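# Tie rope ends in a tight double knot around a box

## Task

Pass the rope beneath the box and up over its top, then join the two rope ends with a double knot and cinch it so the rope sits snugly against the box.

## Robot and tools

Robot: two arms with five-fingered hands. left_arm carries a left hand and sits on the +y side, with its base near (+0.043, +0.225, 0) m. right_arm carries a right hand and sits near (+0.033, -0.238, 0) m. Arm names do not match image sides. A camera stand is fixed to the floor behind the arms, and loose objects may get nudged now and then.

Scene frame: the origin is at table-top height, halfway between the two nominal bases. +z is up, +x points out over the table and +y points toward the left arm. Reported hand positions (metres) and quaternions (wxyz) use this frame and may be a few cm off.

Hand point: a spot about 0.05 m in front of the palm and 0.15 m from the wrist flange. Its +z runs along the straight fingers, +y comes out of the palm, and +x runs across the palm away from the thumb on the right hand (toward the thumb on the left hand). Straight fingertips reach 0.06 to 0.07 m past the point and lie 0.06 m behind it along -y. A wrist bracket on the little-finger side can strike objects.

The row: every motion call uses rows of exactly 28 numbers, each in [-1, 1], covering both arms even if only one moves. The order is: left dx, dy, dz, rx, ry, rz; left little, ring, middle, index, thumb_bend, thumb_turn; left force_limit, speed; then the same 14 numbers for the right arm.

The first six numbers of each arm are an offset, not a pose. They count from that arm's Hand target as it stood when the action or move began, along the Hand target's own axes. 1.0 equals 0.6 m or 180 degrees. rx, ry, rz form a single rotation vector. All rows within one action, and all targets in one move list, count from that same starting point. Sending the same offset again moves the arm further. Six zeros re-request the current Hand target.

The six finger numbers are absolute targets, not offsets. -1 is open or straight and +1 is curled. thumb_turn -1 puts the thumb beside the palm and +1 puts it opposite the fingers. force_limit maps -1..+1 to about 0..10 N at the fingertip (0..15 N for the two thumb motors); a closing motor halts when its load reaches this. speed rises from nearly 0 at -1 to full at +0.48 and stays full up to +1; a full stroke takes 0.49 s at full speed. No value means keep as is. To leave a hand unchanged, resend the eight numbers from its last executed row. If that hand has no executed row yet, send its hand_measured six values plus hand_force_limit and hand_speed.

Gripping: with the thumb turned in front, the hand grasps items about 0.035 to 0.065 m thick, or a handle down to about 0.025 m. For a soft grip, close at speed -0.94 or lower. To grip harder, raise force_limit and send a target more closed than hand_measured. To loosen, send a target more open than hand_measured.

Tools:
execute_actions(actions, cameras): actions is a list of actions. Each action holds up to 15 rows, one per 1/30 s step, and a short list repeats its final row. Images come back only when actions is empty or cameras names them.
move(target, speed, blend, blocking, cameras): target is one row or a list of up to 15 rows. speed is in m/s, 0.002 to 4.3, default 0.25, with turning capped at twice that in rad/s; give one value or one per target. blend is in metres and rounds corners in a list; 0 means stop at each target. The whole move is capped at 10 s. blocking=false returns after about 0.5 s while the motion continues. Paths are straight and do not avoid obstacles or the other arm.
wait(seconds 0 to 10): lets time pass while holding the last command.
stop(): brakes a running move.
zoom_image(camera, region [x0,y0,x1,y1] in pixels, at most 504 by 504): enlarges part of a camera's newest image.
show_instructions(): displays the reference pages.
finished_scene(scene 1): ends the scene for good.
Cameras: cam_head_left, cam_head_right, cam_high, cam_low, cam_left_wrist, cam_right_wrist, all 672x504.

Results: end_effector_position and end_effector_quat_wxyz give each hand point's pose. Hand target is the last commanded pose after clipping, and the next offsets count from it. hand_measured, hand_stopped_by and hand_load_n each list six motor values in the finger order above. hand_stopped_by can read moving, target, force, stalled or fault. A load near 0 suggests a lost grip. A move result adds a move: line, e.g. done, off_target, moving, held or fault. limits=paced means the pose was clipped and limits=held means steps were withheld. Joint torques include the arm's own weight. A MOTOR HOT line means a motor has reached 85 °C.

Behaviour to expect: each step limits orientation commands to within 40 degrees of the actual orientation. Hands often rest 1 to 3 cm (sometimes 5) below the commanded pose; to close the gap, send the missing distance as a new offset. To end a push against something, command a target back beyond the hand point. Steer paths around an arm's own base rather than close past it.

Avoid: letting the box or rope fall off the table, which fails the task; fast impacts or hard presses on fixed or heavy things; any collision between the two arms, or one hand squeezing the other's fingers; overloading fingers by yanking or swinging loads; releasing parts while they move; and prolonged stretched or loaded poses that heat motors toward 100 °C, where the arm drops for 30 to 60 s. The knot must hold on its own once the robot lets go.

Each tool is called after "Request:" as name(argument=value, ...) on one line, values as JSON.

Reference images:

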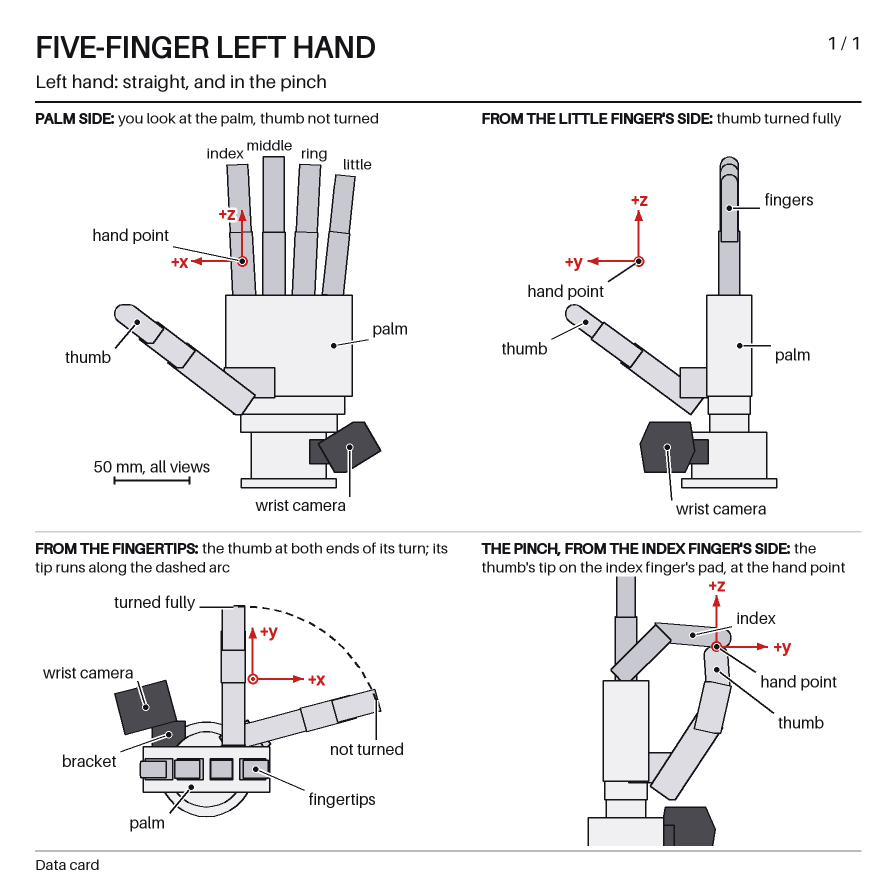

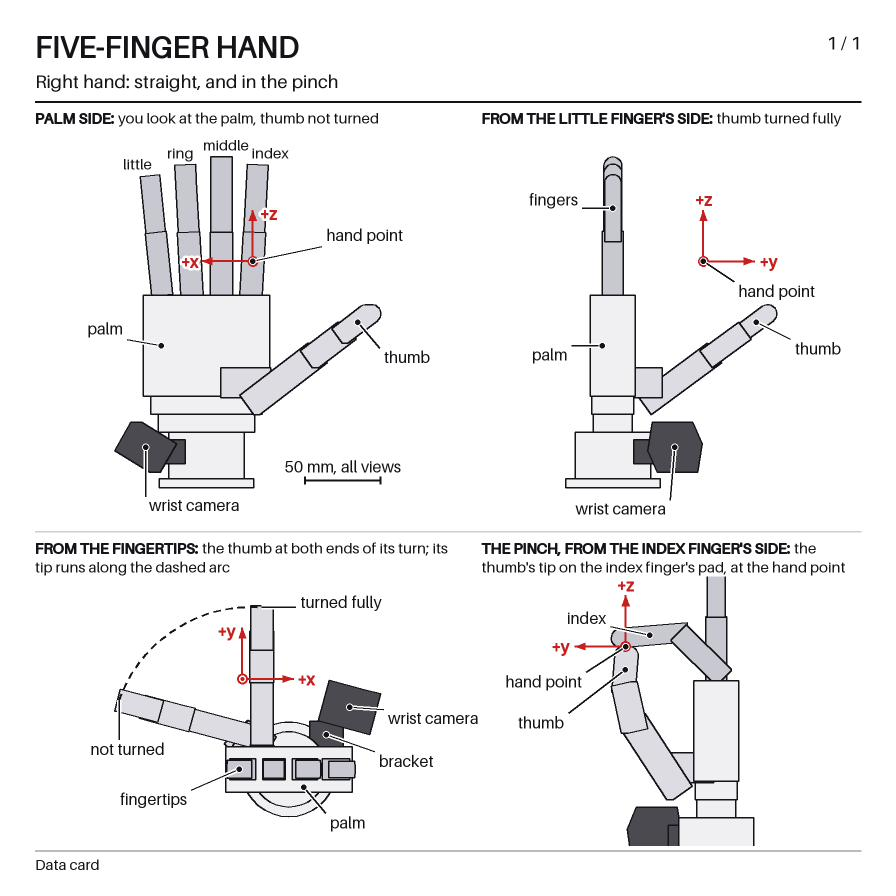

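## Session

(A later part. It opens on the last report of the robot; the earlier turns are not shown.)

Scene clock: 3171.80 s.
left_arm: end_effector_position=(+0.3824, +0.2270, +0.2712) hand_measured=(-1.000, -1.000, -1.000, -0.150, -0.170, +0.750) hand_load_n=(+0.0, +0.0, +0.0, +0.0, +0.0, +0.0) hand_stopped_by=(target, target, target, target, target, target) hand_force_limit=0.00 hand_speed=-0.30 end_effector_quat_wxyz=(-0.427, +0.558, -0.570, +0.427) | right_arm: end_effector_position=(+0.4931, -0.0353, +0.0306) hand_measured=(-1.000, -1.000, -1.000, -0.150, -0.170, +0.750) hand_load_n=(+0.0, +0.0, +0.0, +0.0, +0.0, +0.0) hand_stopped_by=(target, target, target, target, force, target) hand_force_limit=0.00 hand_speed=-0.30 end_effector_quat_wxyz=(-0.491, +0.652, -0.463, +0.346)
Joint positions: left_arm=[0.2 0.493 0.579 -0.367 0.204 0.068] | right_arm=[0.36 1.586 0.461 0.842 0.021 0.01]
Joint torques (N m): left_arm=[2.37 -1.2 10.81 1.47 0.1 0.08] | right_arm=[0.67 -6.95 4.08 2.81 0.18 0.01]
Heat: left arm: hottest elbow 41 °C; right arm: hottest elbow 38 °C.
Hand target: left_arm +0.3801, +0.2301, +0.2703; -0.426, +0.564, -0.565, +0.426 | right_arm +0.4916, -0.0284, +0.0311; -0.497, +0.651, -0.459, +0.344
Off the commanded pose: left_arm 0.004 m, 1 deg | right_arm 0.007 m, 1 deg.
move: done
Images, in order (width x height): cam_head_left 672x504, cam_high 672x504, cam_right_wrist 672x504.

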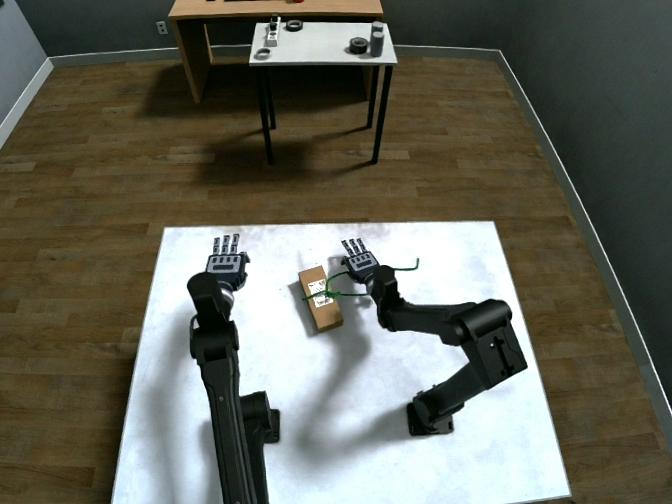

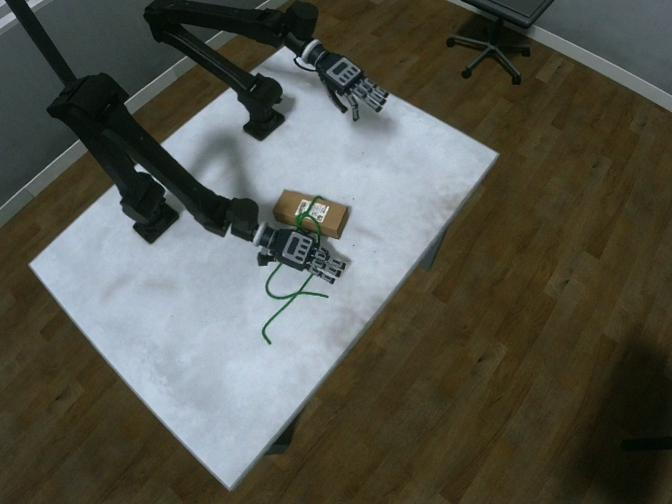

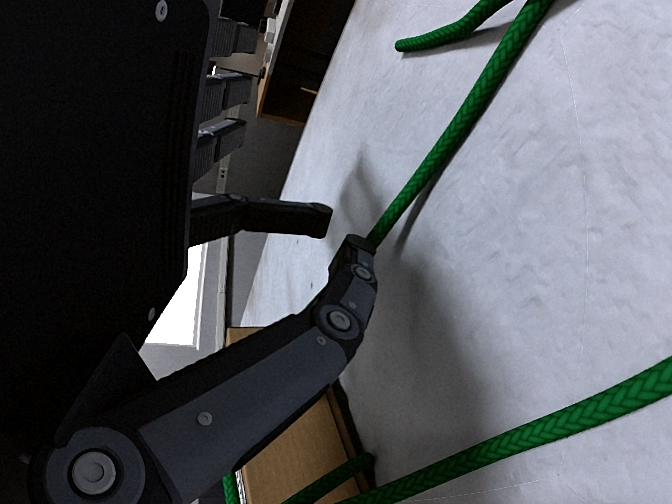

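Request:
move(target=[[0,0,0,0,0,0,-1,-1,-1,-0.15,-0.17,0.75,0,-0.3,0,-0.1121,-0.0322,0,0,0,-1,-1,-1,-0.15,-0.17,0.75,0,-0.3],[0,0,0,0,0,0,-1,-1,-1,-0.15,-0.17,0.75,0,-0.3,0.15,-0.12,-0.14,0,0.1068,0.0307,-1,-1,-1,-0.15,-0.17,0.75,0,-0.3]], speed=[0.1,0.3], blend=[0.02,0], cameras=["cam_high","cam_head_left","cam_right_wrist","cam_low"])

Request:
zoom_image(camera="cam_high", region=[240, 170, 370, 350])

Request:
zoom_image(camera="cam_head_left", region=[290, 220, 440, 330])

Scene clock: 3178.30 s.
left_arm: end_effector_position=(+0.3824, +0.2270, +0.2712) hand_measured=(-1.000, -1.000, -1.000, -0.150, -0.170, +0.750) hand_load_n=(+0.0, +0.0, +0.0, +0.0, +0.0, +0.0) hand_stopped_by=(target, target, target, target, target, target) hand_force_limit=0.00 hand_speed=-0.30 end_effector_quat_wxyz=(-0.427, +0.558, -0.570, +0.427) | right_arm: end_effector_position=(+0.4641, -0.1288, +0.1209) hand_measured=(-1.000, -1.000, -1.000, -0.150, -0.170, +0.750) hand_load_n=(-0.5, +0.0, -0.5, +0.0, +0.0, +0.0) hand_stopped_by=(target, target, target, target, force, target) hand_force_limit=0.00 hand_speed=-0.30 end_effector_quat_wxyz=(-0.430, +0.571, -0.556, +0.425)
Joint positions: left_arm=[0.2 0.493 0.579 -0.367 0.204 0.068] | right_arm=[0.281 1.093 0.394 0.416 0.254 0.066]
Joint torques (N m): left_arm=[2.37 -1.32 10.78 1.44 0.11 0.08] | right_arm=[-2.02 -4.37 6.31 1.47 0.23 0.09]
Heat: left arm: hottest elbow 41 °C; right arm: hottest elbow 38 °C.
Hand target: left_arm +0.3801, +0.2301, +0.2703; -0.426, +0.564, -0.565, +0.426 | right_arm +0.4646, -0.1347, +0.1223; -0.429, +0.561, -0.567, +0.424
Off the commanded pose: left_arm 0.004 m, 1 deg | right_arm 0.006 m, 2 deg.
move: done
Images, in order (width x height): cam_head_left 672x504, cam_high 672x504, cam_low 672x504, cam_right_wrist 672x504.

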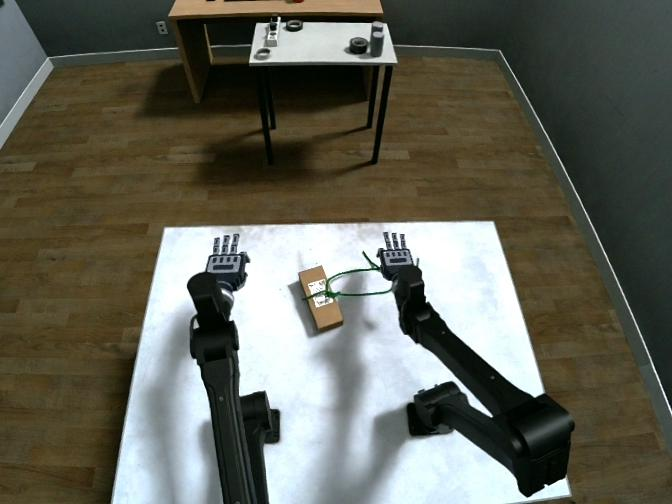

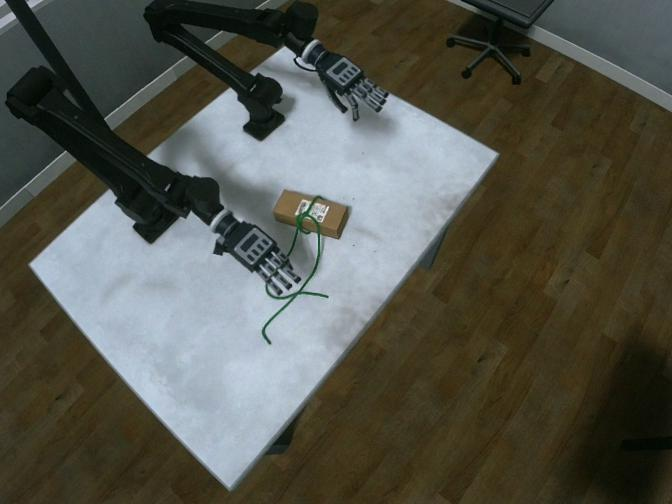

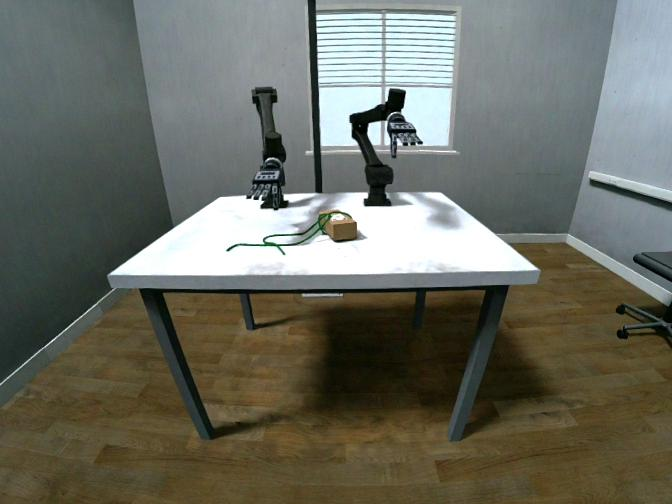

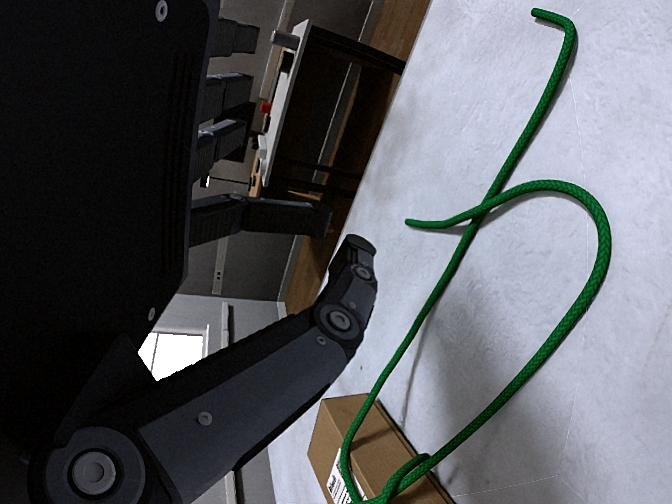

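Scaled by 2.800 from the camera's 672x504 image, which has a finer 960x720 frame.

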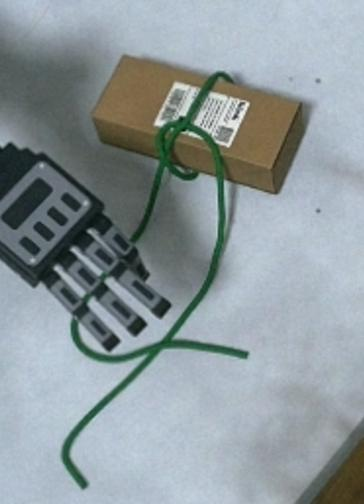

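Scaled by 3.360 from the camera's 672x504 image, which has a finer 960x720 frame.

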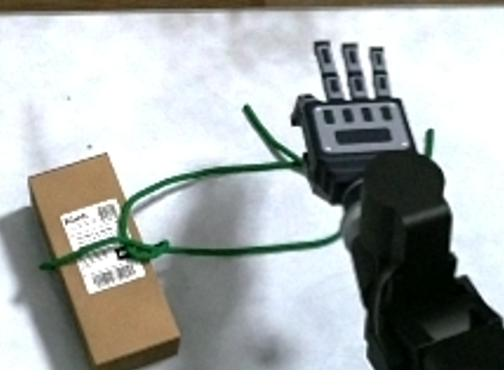

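Request:
move(target=[[0,0,0,0,0,0,-1,-1,-1,-0.15,-0.17,0.75,0,-0.3,0.0005,0.0029,0.0622,-0.2444,0,0,1,1,1,-1,-0.6,0.75,0,0.3]], speed=0.3)

Scene clock: 3202.17 s.
left_arm: end_effector_position=(+0.3824, +0.2270, +0.2712) hand_measured=(-1.000, -1.000, -1.000, -0.150, -0.170, +0.750) hand_load_n=(+0.0, +0.0, +0.0, +0.0, +0.0, +0.0) hand_stopped_by=(target, target, target, target, target, target) hand_force_limit=0.00 hand_speed=-0.30 end_effector_quat_wxyz=(-0.427, +0.558, -0.570, +0.427) | right_arm: end_effector_position=(+0.4814, -0.1331, +0.0946) hand_measured=(+1.000, +1.000, +1.000, -1.000, -0.600, +0.750) hand_load_n=(+0.0, +0.0, +0.0, +0.0, +0.0, +0.0) hand_stopped_by=(target, target, target, target, target, target) hand_force_limit=0.00 hand_speed=0.30 end_effector_quat_wxyz=(-0.176, +0.695, -0.675, +0.175)
Joint positions: left_arm=[0.2 0.493 0.579 -0.367 0.204 0.068] | right_arm=[0.178 1.418 0.998 -0.655 0.078 0.131]
Joint torques (N m): left_arm=[2.32 -1.2 10.81 1.47 0.1 0.08] | right_arm=[-2.02 -8.12 10 0.66 0 0.13]
Heat: left arm: hottest elbow 41 °C; right arm: hottest elbow 38 °C.
Hand target: left_arm +0.3801, +0.2301, +0.2703; -0.426, +0.564, -0.565, +0.426 | right_arm +0.5000, -0.1349, +0.1104; -0.188, +0.681, -0.684, +0.181
Off the commanded pose: left_arm 0.004 m, 1 deg | right_arm 0.025 m, 2 deg.
move: off_target (right_arm)

Request:
move(target=[[0,0,0,0,0,0,-1,-1,-1,-0.15,-0.17,0.75,0,-0.3,-0.0083,0.0682,0.1115,0,0,0,1,1,1,-1,-0.6,0.75,0,0.3]], speed=0.1, cameras=["cam_high","cam_head_left"])

Request:
zoom_image(camera="cam_high", region=[240, 170, 370, 350])

Scene clock: 3208.47 s.
left_arm: end_effector_position=(+0.3824, +0.2270, +0.2712) hand_measured=(-1.000, -1.000, -1.000, -0.150, -0.170, +0.750) hand_load_n=(-0.5, +0.0, +0.0, +0.0, +0.0, +0.0) hand_stopped_by=(target, target, target, target, target, target) hand_force_limit=0.00 hand_speed=-0.30 end_effector_quat_wxyz=(-0.427, +0.558, -0.570, +0.427) | right_arm: end_effector_position=(+0.4942, -0.1304, +0.0331) hand_measured=(+1.000, +1.000, +1.000, -1.000, -0.600, +0.750) hand_load_n=(+0.0, +0.0, +0.0, +0.0, +0.0, +0.0) hand_stopped_by=(target, target, target, target, target, target) hand_force_limit=0.00 hand_speed=0.30 end_effector_quat_wxyz=(-0.183, +0.689, -0.678, +0.179)
Joint positions: left_arm=[0.2 0.493 0.579 -0.367 0.204 0.068] | right_arm=[0.178 1.527 0.927 -0.46 0.079 0.143]
Joint torques (N m): left_arm=[2.26 -1.14 10.81 1.46 0.1 0.08] | right_arm=[-0.73 -9 6.19 1.72 0.24 0.12]
Heat: left arm: hottest elbow 41 °C; right arm: hottest elbow 38 °C.
Hand target: left_arm +0.3801, +0.2301, +0.2703; -0.426, +0.564, -0.565, +0.426 | right_arm +0.4985, -0.1292, +0.0321; -0.188, +0.681, -0.684, +0.181
Off the commanded pose: left_arm 0.004 m, 1 deg | right_arm 0.004 m, 1 deg.
move: done
Images, in order (width x height): cam_head_left 672x504, cam_high 672x504.

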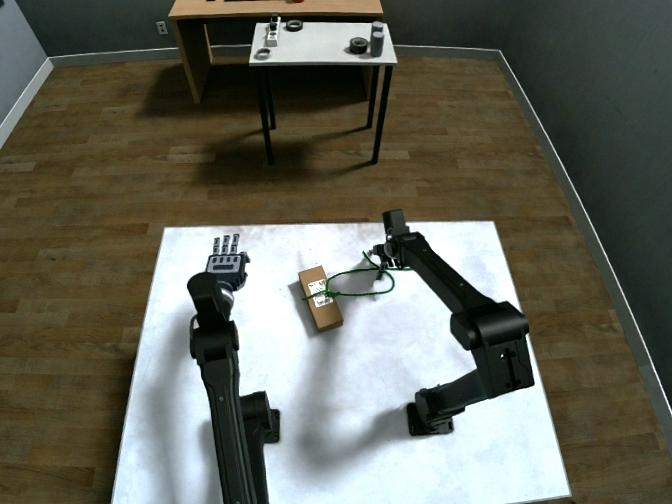

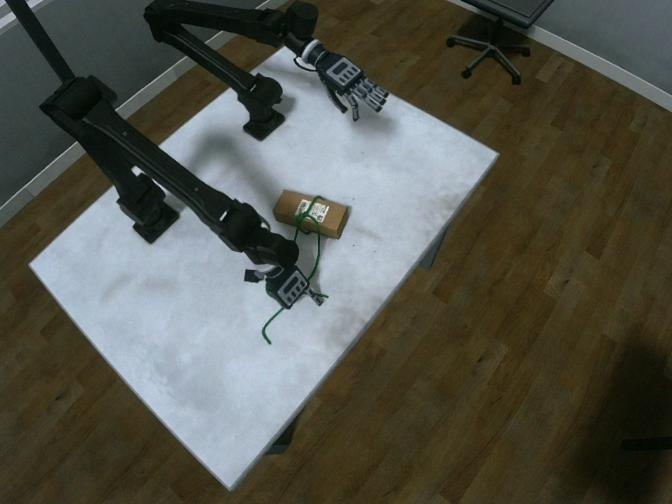

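Scaled by 2.800 from the camera's 672x504 image, which has a finer 960x720 frame.

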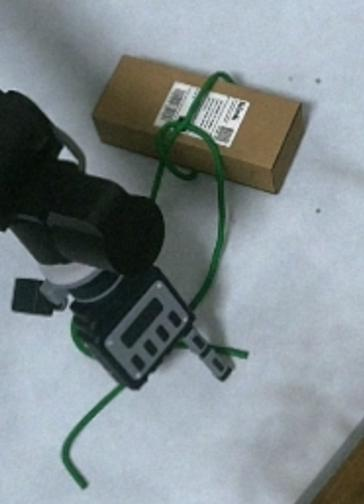

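Request:
move(target=[[0,0,0,0,0,0,-1,-1,-1,-0.15,-0.17,0.75,0,-0.3,-0.042,0.0065,-0.0038,0,0,0,1,1,1,-1,-0.6,0.75,0,0.3],[0,0,0,0,0,0,-1,-1,-1,-0.15,-0.17,0.75,0,-0.3,-0.0712,0.0209,-0.0121,0,0,0,1,1,1,-1,-0.6,0.75,0,0.3],[0,0,0,0,0,0,-1,-1,-1,-0.15,-0.17,0.75,0,-0.3,-0.1003,0.0498,-0.0288,0,0,0,1,1,1,-1,-0.6,0.75,0,0.3]], speed=0.05, blend=[0.005,0.01,0], cameras=["cam_high"])

Request:
zoom_image(camera="cam_high", region=[240, 170, 370, 350])

Scene clock: 3219.43 s.
left_arm: end_effector_position=(+0.3824, +0.2270, +0.2712) hand_measured=(-1.000, -1.000, -1.000, -0.150, -0.170, +0.750) hand_load_n=(+0.0, +0.0, +0.0, +0.0, +0.0, +0.0) hand_stopped_by=(target, target, target, target, target, target) hand_force_limit=0.00 hand_speed=-0.30 end_effector_quat_wxyz=(-0.427, +0.558, -0.570, +0.427) | right_arm: end_effector_position=(+0.4658, -0.0757, +0.0291) hand_measured=(+1.000, +1.000, +1.000, -1.000, -0.600, +0.750) hand_load_n=(+0.0, +0.0, +0.0, +0.0, +0.0, +0.0) hand_stopped_by=(target, target, target, target, target, target) hand_force_limit=0.00 hand_speed=0.30 end_effector_quat_wxyz=(-0.182, +0.684, -0.683, +0.181)
Joint positions: left_arm=[0.2 0.493 0.579 -0.367 0.204 0.068] | right_arm=[0.325 1.5 0.885 -0.459 0.158 0.284]
Joint torques (N m): left_arm=[2.32 -1.32 10.81 1.47 0.1 0.08] | right_arm=[0.67 -9.76 5.86 1.09 0.28 0.1]
Heat: left arm: hottest elbow 41 °C; right arm: hottest elbow 38 °C.
Hand target: left_arm +0.3801, +0.2301, +0.2703; -0.426, +0.564, -0.565, +0.426 | right_arm +0.4639, -0.0689, +0.0327; -0.188, +0.681, -0.684, +0.181
Off the commanded pose: left_arm 0.004 m, 1 deg | right_arm 0.008 m, 1 deg.
move: done
Images, in order (width x height): cam_high 672x504.

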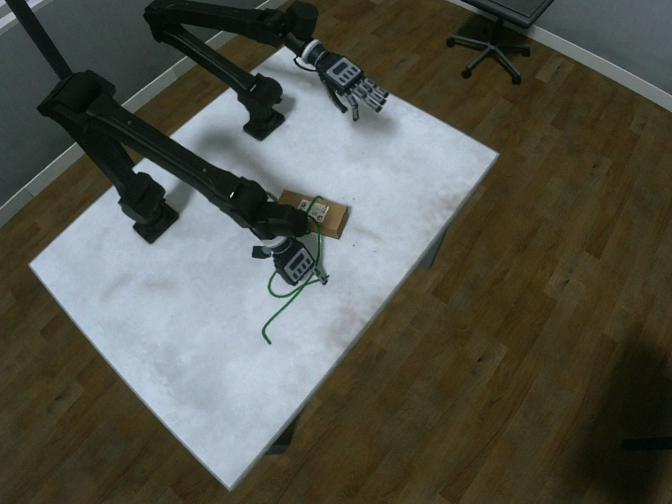

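Scaled by 2.800 from the camera's 672x504 image, which has a finer 960x720 frame.

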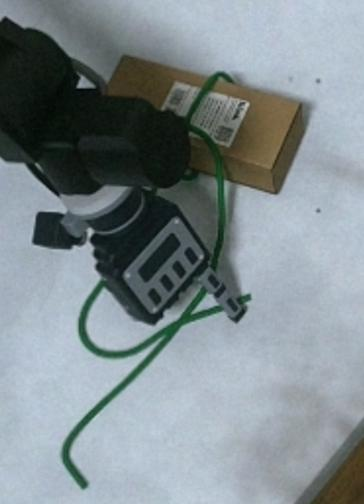

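Request:
move(target=[[0,0,0,0,0,0,-1,-1,-1,-0.15,-0.17,0.75,0,-0.3,0,-0.0583,-0.101,0,0,0,1,1,1,-1,-0.6,0.75,0,0.3],[0,0,0,0,0,0,-1,-1,-1,-0.15,-0.17,0.75,0,-0.3,0.0167,-0.0511,-0.1052,0.2444,0,0,-1,-1,-1,-0.08,-0.17,0.75,0,0.3]], speed=[0.1,0.3], blend=[0.01,0], cameras=["cam_high","cam_right_wrist"])

Request:
zoom_image(camera="cam_high", region=[240, 170, 370, 350])

Scene clock: 3233.57 s.
left_arm: end_effector_position=(+0.3824, +0.2270, +0.2712) hand_measured=(-1.000, -1.000, -1.000, -0.150, -0.170, +0.750) hand_load_n=(+0.0, +0.0, +0.0, +0.0, +0.0, +0.0) hand_stopped_by=(target, target, target, target, target, target) hand_force_limit=0.00 hand_speed=-0.30 end_effector_quat_wxyz=(-0.427, +0.558, -0.570, +0.427) | right_arm: end_effector_position=(+0.4595, -0.0850, +0.1029) hand_measured=(-1.000, -1.000, -1.000, -0.080, -0.170, +0.750) hand_load_n=(+0.0, +0.0, +0.0, +0.0, +0.0, +0.0) hand_stopped_by=(target, target, target, target, target, target) hand_force_limit=0.00 hand_speed=0.30 end_effector_quat_wxyz=(-0.427, +0.556, -0.576, +0.421)
Joint positions: left_arm=[0.2 0.493 0.579 -0.367 0.204 0.068] | right_arm=[0.446 1.187 0.403 0.468 0.439 0.162]
Joint torques (N m): left_arm=[2.37 -1.2 10.82 1.46 0.1 0.07] | right_arm=[0.62 -3.9 5.79 2.67 0.26 -0.19]
Heat: left arm: hottest elbow 41 °C; right arm: hottest elbow 37 °C.
Hand target: left_arm +0.3801, +0.2301, +0.2703; -0.426, +0.564, -0.565, +0.426 | right_arm +0.4587, -0.0797, +0.1025; -0.429, +0.562, -0.566, +0.424
Off the commanded pose: left_arm 0.004 m, 1 deg | right_arm 0.006 m, 1 deg.
move: done
Images, in order (width x height): cam_high 672x504, cam_right_wrist 672x504.

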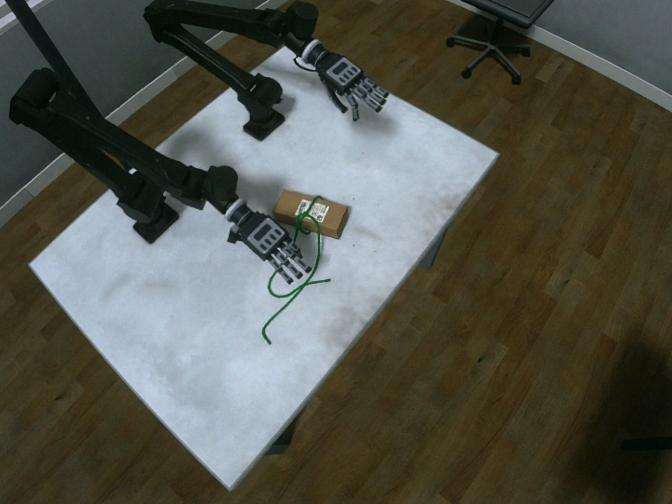

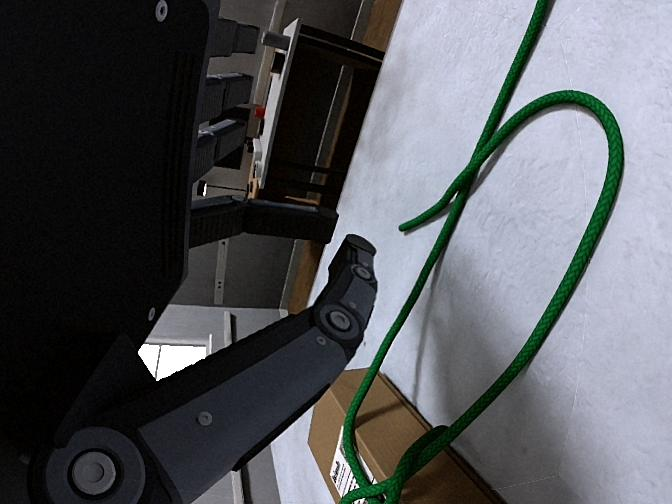

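Scaled by 2.800 from the camera's 672x504 image, which has a finer 960x720 frame.

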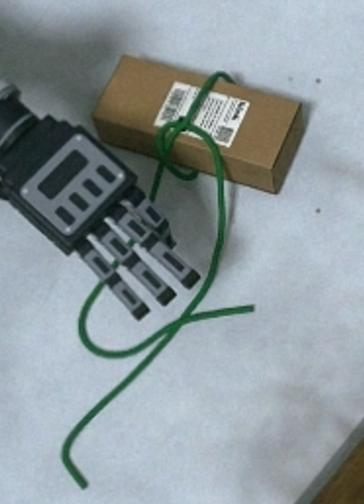

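Request:
move(target=[[0,0,0,0,0,0,-1,-1,-1,-0.15,-0.17,0.75,0,-0.3,-0.0495,0.0407,0.0972,0,-0.0801,-0.023,-1,-1,-1,-0.08,-0.17,0.75,0,-0.3]], speed=0.12, cameras=["cam_right_wrist"])

Scene clock: 3248.30 s.
left_arm: end_effector_position=(+0.3824, +0.2270, +0.2712) hand_measured=(-1.000, -1.000, -1.000, -0.150, -0.170, +0.750) hand_load_n=(+0.0, +0.0, -0.5, +0.0, +0.0, +0.0) hand_stopped_by=(target, target, target, target, target, target) hand_force_limit=0.00 hand_speed=-0.30 end_effector_quat_wxyz=(-0.427, +0.558, -0.570, +0.427) | right_arm: end_effector_position=(+0.4877, -0.0488, +0.0484) hand_measured=(-1.000, -1.000, -1.000, -0.080, -0.170, +0.750) hand_load_n=(-0.5, +0.0, +0.0, +0.0, +0.0, +0.0) hand_stopped_by=(target, target, target, target, target, target) hand_force_limit=0.00 hand_speed=-0.30 end_effector_quat_wxyz=(-0.471, +0.640, -0.497, +0.349)
Joint positions: left_arm=[0.2 0.493 0.579 -0.367 0.204 0.068] | right_arm=[0.357 1.473 0.457 0.697 0.081 0.049]
Joint torques (N m): left_arm=[2.26 -1.2 10.8 1.46 0.1 0.09] | right_arm=[-2.08 -6.18 7.24 2.92 -0.05 -0.23]
Heat: left arm: hottest elbow 41 °C; right arm: hottest elbow 37 °C.
Hand target: left_arm +0.3801, +0.2301, +0.2703; -0.426, +0.564, -0.565, +0.426 | right_arm +0.5082, -0.0496, +0.0633; -0.481, +0.630, -0.487, +0.365
Off the commanded pose: left_arm 0.004 m, 1 deg | right_arm 0.025 m, 3 deg.
move: off_target (right_arm)
Images, in order (width x height): cam_right_wrist 672x504.

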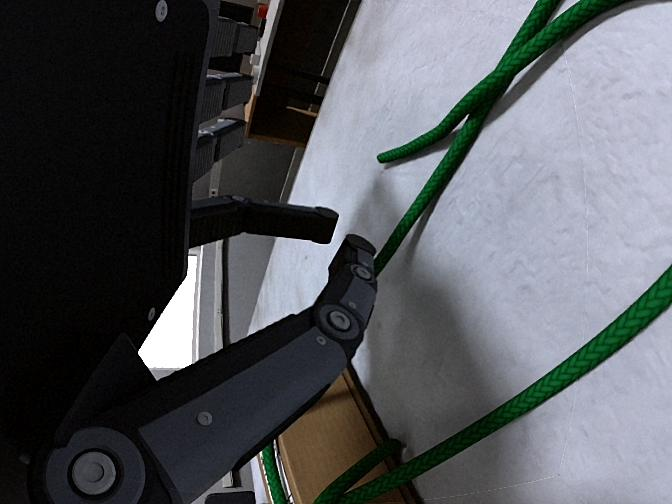

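Request:
move(target=[[0,0,0,0,0,0,-1,-1,-1,-0.15,-0.17,0.75,0,-0.3,0.0055,0.0555,0.0305,0,0,0,-1,-1,-1,-0.05,-0.17,0.75,0,-0.3]], speed=0.06, cameras=["cam_right_wrist"])

Request:
zoom_image(camera="cam_right_wrist", region=[220, 100, 480, 400])

Scene clock: 3262.57 s.
left_arm: end_effector_position=(+0.3824, +0.2270, +0.2712) hand_measured=(-1.000, -1.000, -1.000, -0.150, -0.170, +0.750) hand_load_n=(+0.0, +0.0, -0.5, +0.0, +0.0, +0.0) hand_stopped_by=(target, target, target, target, target, target) hand_force_limit=0.00 hand_speed=-0.30 end_effector_quat_wxyz=(-0.427, +0.558, -0.570, +0.427) | right_arm: end_effector_position=(+0.4980, -0.0486, +0.0143) hand_measured=(-1.000, -1.000, -1.000, -0.050, -0.170, +0.750) hand_load_n=(+0.0, +0.0, +0.0, +0.0, +0.0, +0.0) hand_stopped_by=(target, target, target, target, target, target) hand_force_limit=0.00 hand_speed=-0.30 end_effector_quat_wxyz=(-0.472, +0.640, -0.496, +0.349)
Joint positions: left_arm=[0.2 0.493 0.579 -0.367 0.204 0.068] | right_arm=[0.346 1.627 0.466 0.845 0.071 0.046]
Joint torques (N m): left_arm=[2.37 -1.2 10.81 1.44 0.1 0.08] | right_arm=[-2.08 -7.18 6.13 2.84 -0.04 -0.19]
Heat: left arm: hottest elbow 41 °C; right arm: hottest elbow 37 °C.
Hand target: left_arm +0.3801, +0.2301, +0.2703; -0.426, +0.564, -0.565, +0.426 | right_arm +0.5172, -0.0502, +0.0263; -0.481, +0.630, -0.488, +0.365
Off the commanded pose: left_arm 0.004 m, 1 deg | right_arm 0.023 m, 3 deg.
move: off_target (right_arm)
Images, in order (width x height): cam_right_wrist 672x504.

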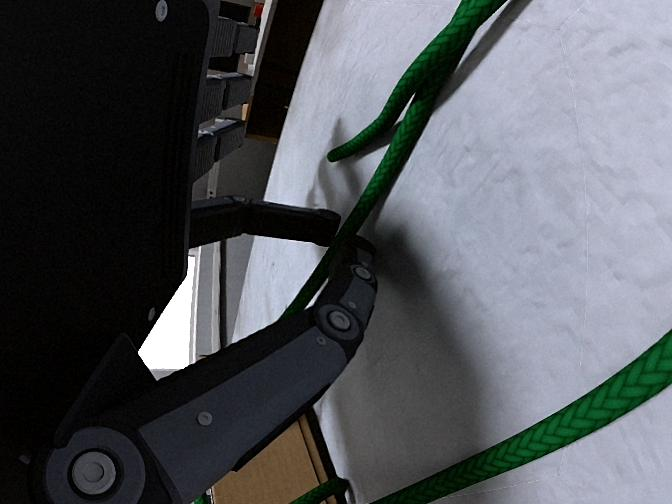

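Scaled by 1.680 from the camera's 672x504 image, which has a finer 960x720 frame.

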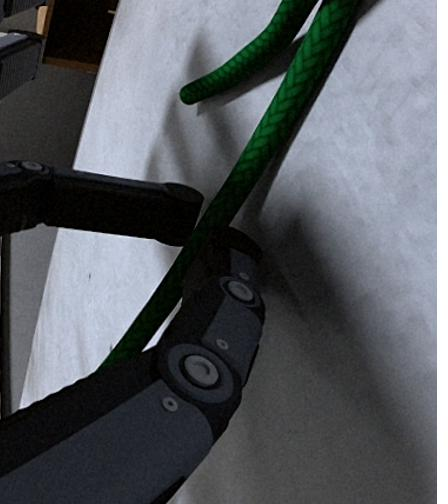

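Request:
move(target=[[0,0,0,0,0,0,-1,-1,-1,-0.15,-0.17,0.75,0,-0.3,0,-0.002,0,0,0,0,-1,-1,-1,0.4,-0.17,0.75,-0.2,-0.5]], speed=0.05, cameras=["cam_right_wrist"])

Request:
zoom_image(camera="cam_right_wrist", region=[220, 100, 480, 400])

Scene clock: 3271.07 s.
left_arm: end_effector_position=(+0.3824, +0.2270, +0.2712) hand_measured=(-1.000, -1.000, -1.000, -0.150, -0.170, +0.750) hand_load_n=(-0.5, -0.5, +0.0, -0.5, +0.0, +0.0) hand_stopped_by=(target, target, target, target, target, target) hand_force_limit=0.00 hand_speed=-0.30 end_effector_quat_wxyz=(-0.427, +0.558, -0.570, +0.427) | right_arm: end_effector_position=(+0.4980, -0.0486, +0.0143) hand_measured=(-1.000, -1.000, -1.000, +0.214, -0.172, +0.750) hand_load_n=(+0.0, -0.5, -0.5, +13.0, +9.0, +0.5) hand_stopped_by=(target, target, target, force, target, target) hand_force_limit=-0.20 hand_speed=-0.50 end_effector_quat_wxyz=(-0.472, +0.640, -0.496, +0.349)
Joint positions: left_arm=[0.2 0.493 0.579 -0.367 0.204 0.068] | right_arm=[0.346 1.627 0.466 0.845 0.071 0.045]
Joint torques (N m): left_arm=[2.26 -1.26 10.82 1.46 0.1 0.08] | right_arm=[-2.08 -7.53 6.23 2.58 -0.05 -0.19]
Heat: left arm: hottest elbow 41 °C; right arm: hottest elbow 37 °C.
Hand target: left_arm +0.3801, +0.2301, +0.2703; -0.426, +0.564, -0.565, +0.426 | right_arm +0.5175, -0.0502, +0.0274; -0.481, +0.630, -0.488, +0.365
Off the commanded pose: left_arm 0.004 m, 1 deg | right_arm 0.024 m, 3 deg.
move: off_target (right_arm)
Images, in order (width x height): cam_right_wrist 672x504.

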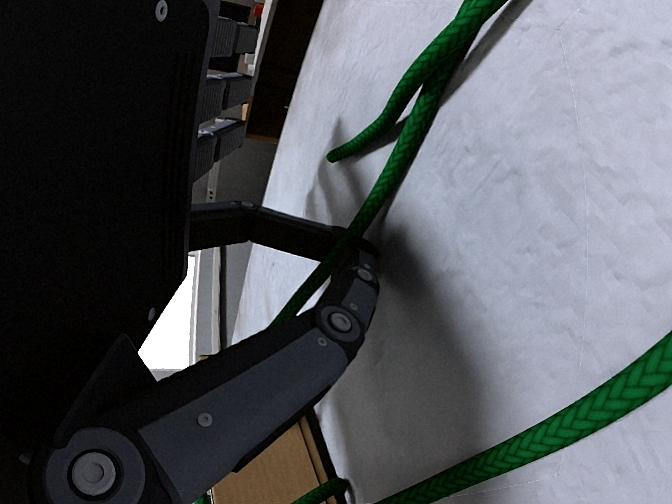

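Scaled by 1.680 from the camera's 672x504 image, which has a finer 960x720 frame.

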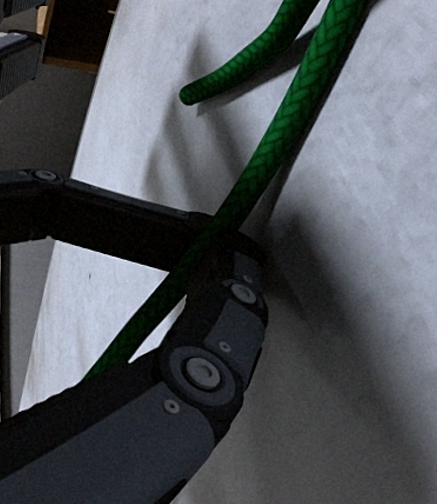

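Request:
move(target=[[0,0,0,0,0,0,-1,-1,-1,-0.15,-0.17,0.75,0,-0.3,0,0.0,0,0,0,0,-1,-1,-1,0.41,0.0,0.75,-0.1,-0.5],[0,0,0,0,0,0,-1,-1,-1,-0.15,-0.17,0.75,0,-0.3,0.0204,-0.0866,-0.0126,0,0,0,-1,-1,-1,0.41,0.0,0.75,-0.1,-0.5],[0,0,0,0,0,0,-1,-1,-1,-0.15,-0.17,0.75,0,-0.3,0.0822,-0.1106,0.053,0,0,0,-1,-1,-1,0.41,0.0,0.75,-0.1,-0.5]], speed=0.06, blend=[0,0.01,0], cameras=["cam_high","cam_right_wrist"])

Request:
zoom_image(camera="cam_high", region=[240, 170, 370, 350])

Scene clock: 3292.07 s.
left_arm: end_effector_position=(+0.3824, +0.2270, +0.2712) hand_measured=(-1.000, -1.000, -1.000, -0.150, -0.170, +0.750) hand_load_n=(+0.0, +0.0, +0.0, +0.0, +0.5, +0.5) hand_stopped_by=(target, target, target, target, target, target) hand_force_limit=0.00 hand_speed=-0.30 end_effector_quat_wxyz=(-0.427, +0.558, -0.570, +0.427) | right_arm: end_effector_position=(+0.5599, -0.0812, +0.0724) hand_measured=(-1.000, -1.000, -1.000, +0.214, -0.172, +0.750) hand_load_n=(+0.0, +0.0, +0.0, +13.0, +9.0, +0.5) hand_stopped_by=(target, target, target, force, force, target) hand_force_limit=-0.10 hand_speed=-0.50 end_effector_quat_wxyz=(-0.480, +0.633, -0.494, +0.354)
Joint positions: left_arm=[0.2 0.493 0.579 -0.367 0.204 0.068] | right_arm=[0.21 1.543 0.622 0.628 -0.06 0.01]
Joint torques (N m): left_arm=[2.26 -1.2 10.81 1.46 0.1 0.08] | right_arm=[-1.96 -7.94 7.98 1.59 -0.05 -0.17]
Heat: left arm: hottest elbow 41 °C; right arm: hottest elbow 37 °C.
Hand target: left_arm +0.3801, +0.2301, +0.2703; -0.426, +0.564, -0.565, +0.426 | right_arm +0.5773, -0.0859, +0.0824; -0.481, +0.630, -0.488, +0.365
Off the commanded pose: left_arm 0.004 m, 1 deg | right_arm 0.020 m, 2 deg.
move: off_target (right_arm)
Images, in order (width x height): cam_high 672x504, cam_right_wrist 672x504.

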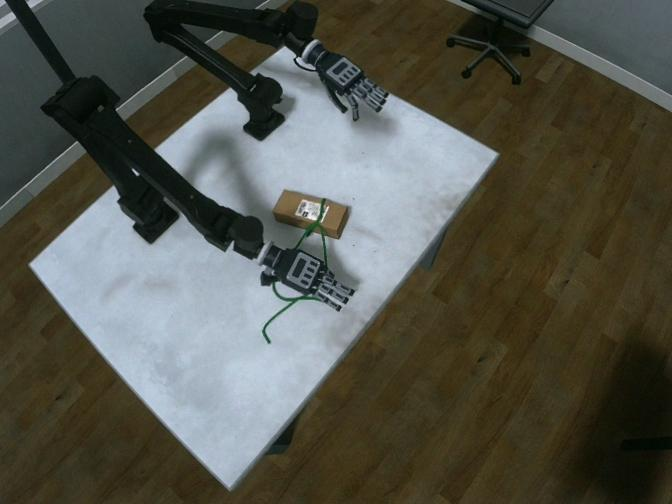

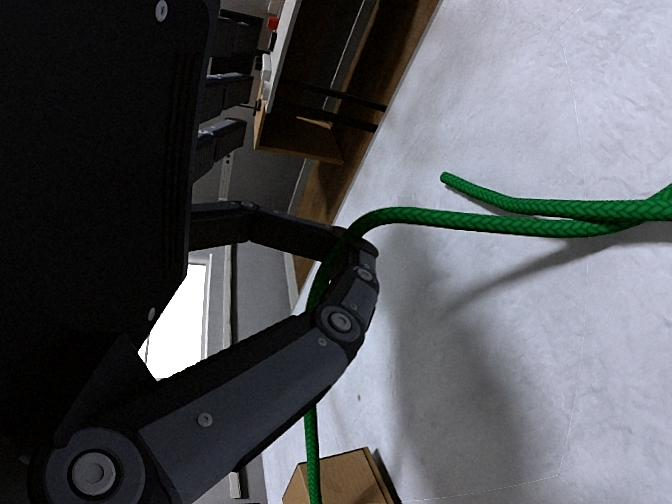

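Scaled by 2.800 from the camera's 672x504 image, which has a finer 960x720 frame.

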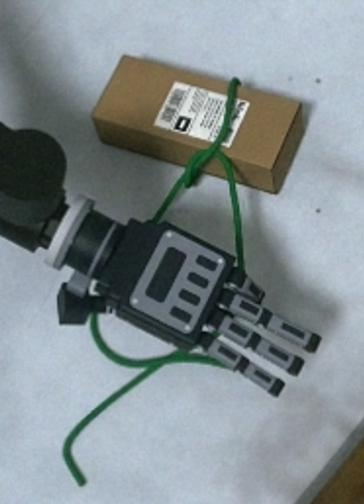

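Request:
move(target=[[0,0,0,0,0,0,-1,-1,-1,-0.15,-0.17,0.75,0,-0.3,-0.0888,0.0262,-0.1095,0,0,0,-1,-1,-1,0.41,0.0,0.75,-0.1,-0.5],[0,0,0,0,0,0,-1,-1,-1,-0.15,-0.17,0.75,0,-0.3,-0.0888,0.1095,-0.0857,0,0,0,-1,-1,-1,0.41,0.0,0.75,-0.1,-0.5],[0,0,0,0,0,0,-1,-1,-1,-0.15,-0.17,0.75,0,-0.3,-0.0888,0.1085,-0.0857,0,0,0,-1,-1,-1,-0.15,-0.17,0.75,0,-0.3]], speed=0.1, blend=[0.01,0,0])

Request:
move(target=[[0,0,0,0,0,0,-1,-1,-1,-0.15,-0.17,0.75,0,-0.3,0,-0.1442,-0.0414,0,0,0,-1,-1,-1,-0.15,-0.17,0.75,0,-0.3],[0,0,0,0,0,0,-1,-1,-1,-0.15,-0.17,0.75,0,-0.3,0.15,-0.1600,-0.15,0,0.0801,0.023,-1,-1,-1,-0.15,-0.17,0.75,0,-0.3]], speed=[0.1,0.3], blend=[0.02,0], cameras=["cam_high","cam_head_left","cam_right_wrist"])

Request:
zoom_image(camera="cam_high", region=[240, 170, 370, 350])

Scene clock: 3407.53 s.
left_arm: end_effector_position=(+0.3824, +0.2270, +0.2712) hand_measured=(-1.000, -1.000, -1.000, -0.150, -0.170, +0.750) hand_load_n=(+0.0, +0.0, +0.0, +0.0, +0.0, +0.0) hand_stopped_by=(target, target, target, target, target, target) hand_force_limit=0.00 hand_speed=-0.30 end_effector_quat_wxyz=(-0.427, +0.558, -0.570, +0.427) | right_arm: end_effector_position=(+0.4995, -0.0591, +0.0320) hand_measured=(-1.000, -1.000, -1.000, -0.150, -0.170, +0.750) hand_load_n=(-0.5, +0.0, -0.5, +0.0, +0.0, +0.0) hand_stopped_by=(target, target, target, target, force, target) hand_force_limit=0.00 hand_speed=-0.30 end_effector_quat_wxyz=(-0.472, +0.635, -0.488, +0.369)
Joint positions: left_arm=[0.2 0.493 0.579 -0.367 0.204 0.068] | right_arm=[0.333 1.57 0.453 0.831 0.079 0.014]
Joint torques (N m): left_arm=[2.26 -1.26 10.8 1.46 0.11 0.08] | right_arm=[0.67 -7.06 4.19 2.71 0.19 0.12]
Heat: left arm: hottest elbow 41 °C; right arm: hottest elbow 38 °C.
Hand target: left_arm +0.3801, +0.2301, +0.2703; -0.426, +0.564, -0.565, +0.426 | right_arm +0.4987, -0.0512, +0.0341; -0.481, +0.630, -0.487, +0.365
Off the commanded pose: left_arm 0.004 m, 1 deg | right_arm 0.008 m, 1 deg.
move: done

Scene clock: 3409.63 s.
left_arm: end_effector_position=(+0.3824, +0.2270, +0.2712) hand_measured=(-1.000, -1.000, -1.000, -0.150, -0.170, +0.750) hand_load_n=(+0.0, +0.0, +0.0, +0.0, +0.5, +0.0) hand_stopped_by=(target, target, target, target, target, target) hand_force_limit=0.00 hand_speed=-0.30 end_effector_quat_wxyz=(-0.427, +0.558, -0.570, +0.427) | right_arm: end_effector_position=(+0.4637, -0.1500, +0.1486) hand_measured=(-1.000, -1.000, -1.000, -0.150, -0.170, +0.750) hand_load_n=(+0.0, +0.0, +0.0, +0.0, +0.0, +0.0) hand_stopped_by=(target, target, target, target, force, target) hand_force_limit=0.00 hand_speed=-0.30 end_effector_quat_wxyz=(-0.428, +0.569, -0.558, +0.426)
Joint positions: left_arm=[0.2 0.493 0.579 -0.367 0.204 0.068] | right_arm=[0.209 0.995 0.427 0.289 0.19 0.046]
Joint torques (N m): left_arm=[2.37 -1.26 10.84 1.46 0.1 0.08] | right_arm=[-2.02 -3.84 6.84 1.4 -0.03 0.12]
Heat: left arm: hottest elbow 41 °C; right arm: hottest elbow 38 °C.
Hand target: left_arm +0.3801, +0.2301, +0.2703; -0.426, +0.564, -0.565, +0.426 | right_arm +0.4635, -0.1549, +0.1501; -0.429, +0.561, -0.567, +0.424
Off the commanded pose: left_arm 0.004 m, 1 deg | right_arm 0.005 m, 1 deg.
move: done
Images, in order (width x height): cam_head_left 672x504, cam_high 672x504, cam_right_wrist 672x504.

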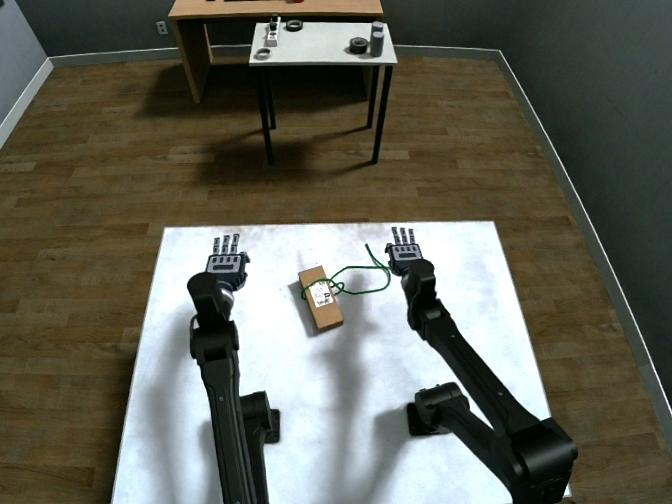

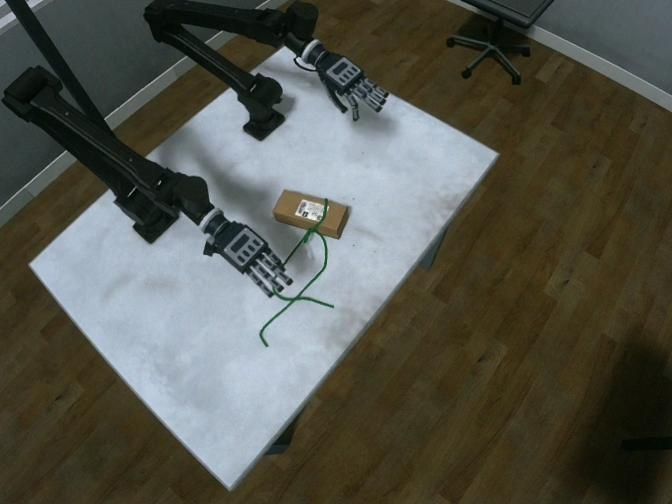

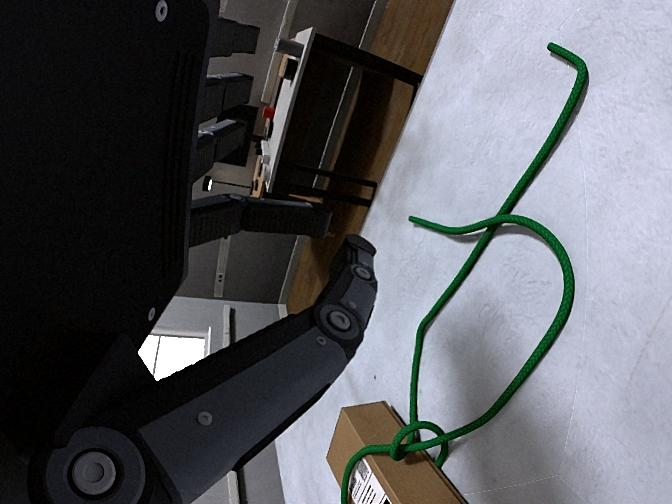

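Scaled by 2.800 from the camera's 672x504 image, which has a finer 960x720 frame.

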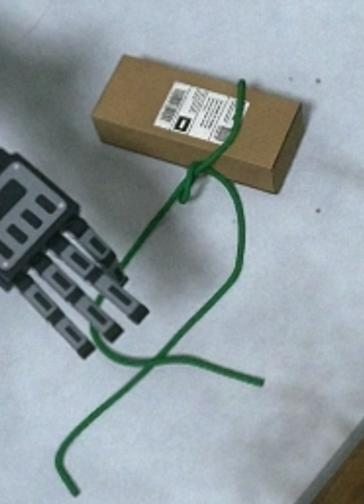

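Request:
move(target=[[0,0,0,0,0,0,-1,-1,-1,-0.15,-0.17,0.75,0,-0.3,-0.0248,0.0495,0.1295,-0.2444,0,0,1,1,1,-1,-0.6,0.75,0,0.3]], speed=0.3)

Request:
move(target=[[0,0,0,0,0,0,-1,-1,-1,-0.15,-0.17,0.75,0,-0.3,-0.0167,0.0668,0.0923,0,0,0,1,1,1,-1,-0.6,0.75,0,0.3]], speed=0.1, cameras=["cam_high"])

Request:
zoom_image(camera="cam_high", region=[240, 170, 370, 350])

Scene clock: 3435.23 s.
left_arm: end_effector_position=(+0.3824, +0.2270, +0.2712) hand_measured=(-1.000, -1.000, -1.000, -0.150, -0.170, +0.750) hand_load_n=(+0.0, +0.0, +0.0, +0.0, +0.0, +0.0) hand_stopped_by=(target, target, target, target, target, target) hand_force_limit=0.00 hand_speed=-0.30 end_effector_quat_wxyz=(-0.427, +0.558, -0.570, +0.427) | right_arm: end_effector_position=(+0.5113, -0.1367, +0.0850) hand_measured=(+1.000, +1.000, +1.000, -1.000, -0.600, +0.750) hand_load_n=(+0.0, +0.0, +0.0, +0.0, +0.0, +0.0) hand_stopped_by=(target, target, target, target, target, target) hand_force_limit=0.00 hand_speed=0.30 end_effector_quat_wxyz=(-0.176, +0.695, -0.675, +0.174)
Joint positions: left_arm=[0.2 0.493 0.579 -0.367 0.204 0.068] | right_arm=[0.158 1.502 1.06 -0.633 0.067 0.113]
Joint torques (N m): left_arm=[2.32 -1.2 10.81 1.46 0.11 0.09] | right_arm=[-2.08 -9.17 9.91 0.68 -0.01 0.13]
Heat: left arm: hottest elbow 41 °C; right arm: hottest elbow 39 °C.
Hand target: left_arm +0.3801, +0.2301, +0.2703; -0.426, +0.564, -0.565, +0.426 | right_arm +0.5300, -0.1394, +0.1003; -0.188, +0.681, -0.684, +0.181
Off the commanded pose: left_arm 0.004 m, 1 deg | right_arm 0.025 m, 2 deg.
move: off_target (right_arm)

Scene clock: 3436.53 s.
left_arm: end_effector_position=(+0.3824, +0.2270, +0.2712) hand_measured=(-1.000, -1.000, -1.000, -0.150, -0.170, +0.750) hand_load_n=(+0.0, +0.0, +0.0, +0.0, +0.0, +0.0) hand_stopped_by=(target, target, target, target, target, target) hand_force_limit=0.00 hand_speed=-0.30 end_effector_quat_wxyz=(-0.427, +0.558, -0.570, +0.427) | right_arm: end_effector_position=(+0.5198, -0.1354, +0.0331) hand_measured=(+1.000, +1.000, +1.000, -1.000, -0.600, +0.750) hand_load_n=(+0.0, +0.0, +0.5, +0.0, +0.0, +0.0) hand_stopped_by=(target, target, target, target, target, target) hand_force_limit=0.00 hand_speed=0.30 end_effector_quat_wxyz=(-0.181, +0.685, -0.682, +0.179)
Joint positions: left_arm=[0.2 0.493 0.579 -0.367 0.204 0.068] | right_arm=[0.158 1.585 0.997 -0.473 0.074 0.135]
Joint torques (N m): left_arm=[2.26 -1.26 10.8 1.43 0.1 0.08] | right_arm=[0.32 -9.93 6.26 1.81 0.23 0.17]
Heat: left arm: hottest elbow 41 °C; right arm: hottest elbow 39 °C.
Hand target: left_arm +0.3801, +0.2301, +0.2703; -0.426, +0.564, -0.565, +0.426 | right_arm +0.5233, -0.1287, +0.0325; -0.188, +0.681, -0.684, +0.181
Off the commanded pose: left_arm 0.004 m, 1 deg | right_arm 0.008 m, 1 deg.
move: done
Images, in order (width x height): cam_high 672x504.

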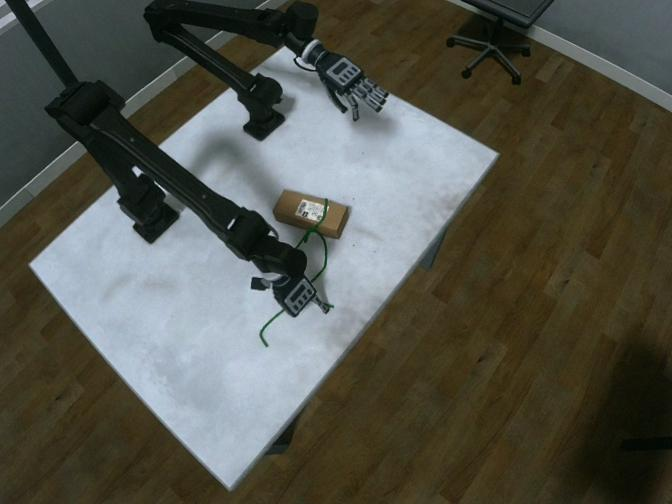

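Scaled by 2.800 from the camera's 672x504 image, which has a finer 960x720 frame.

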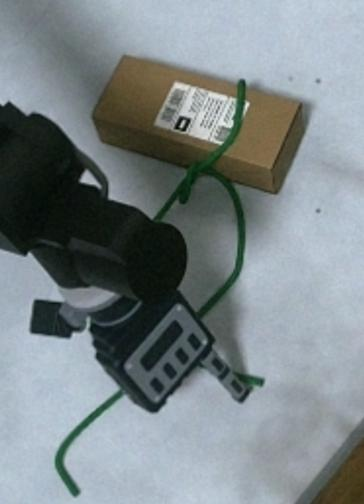

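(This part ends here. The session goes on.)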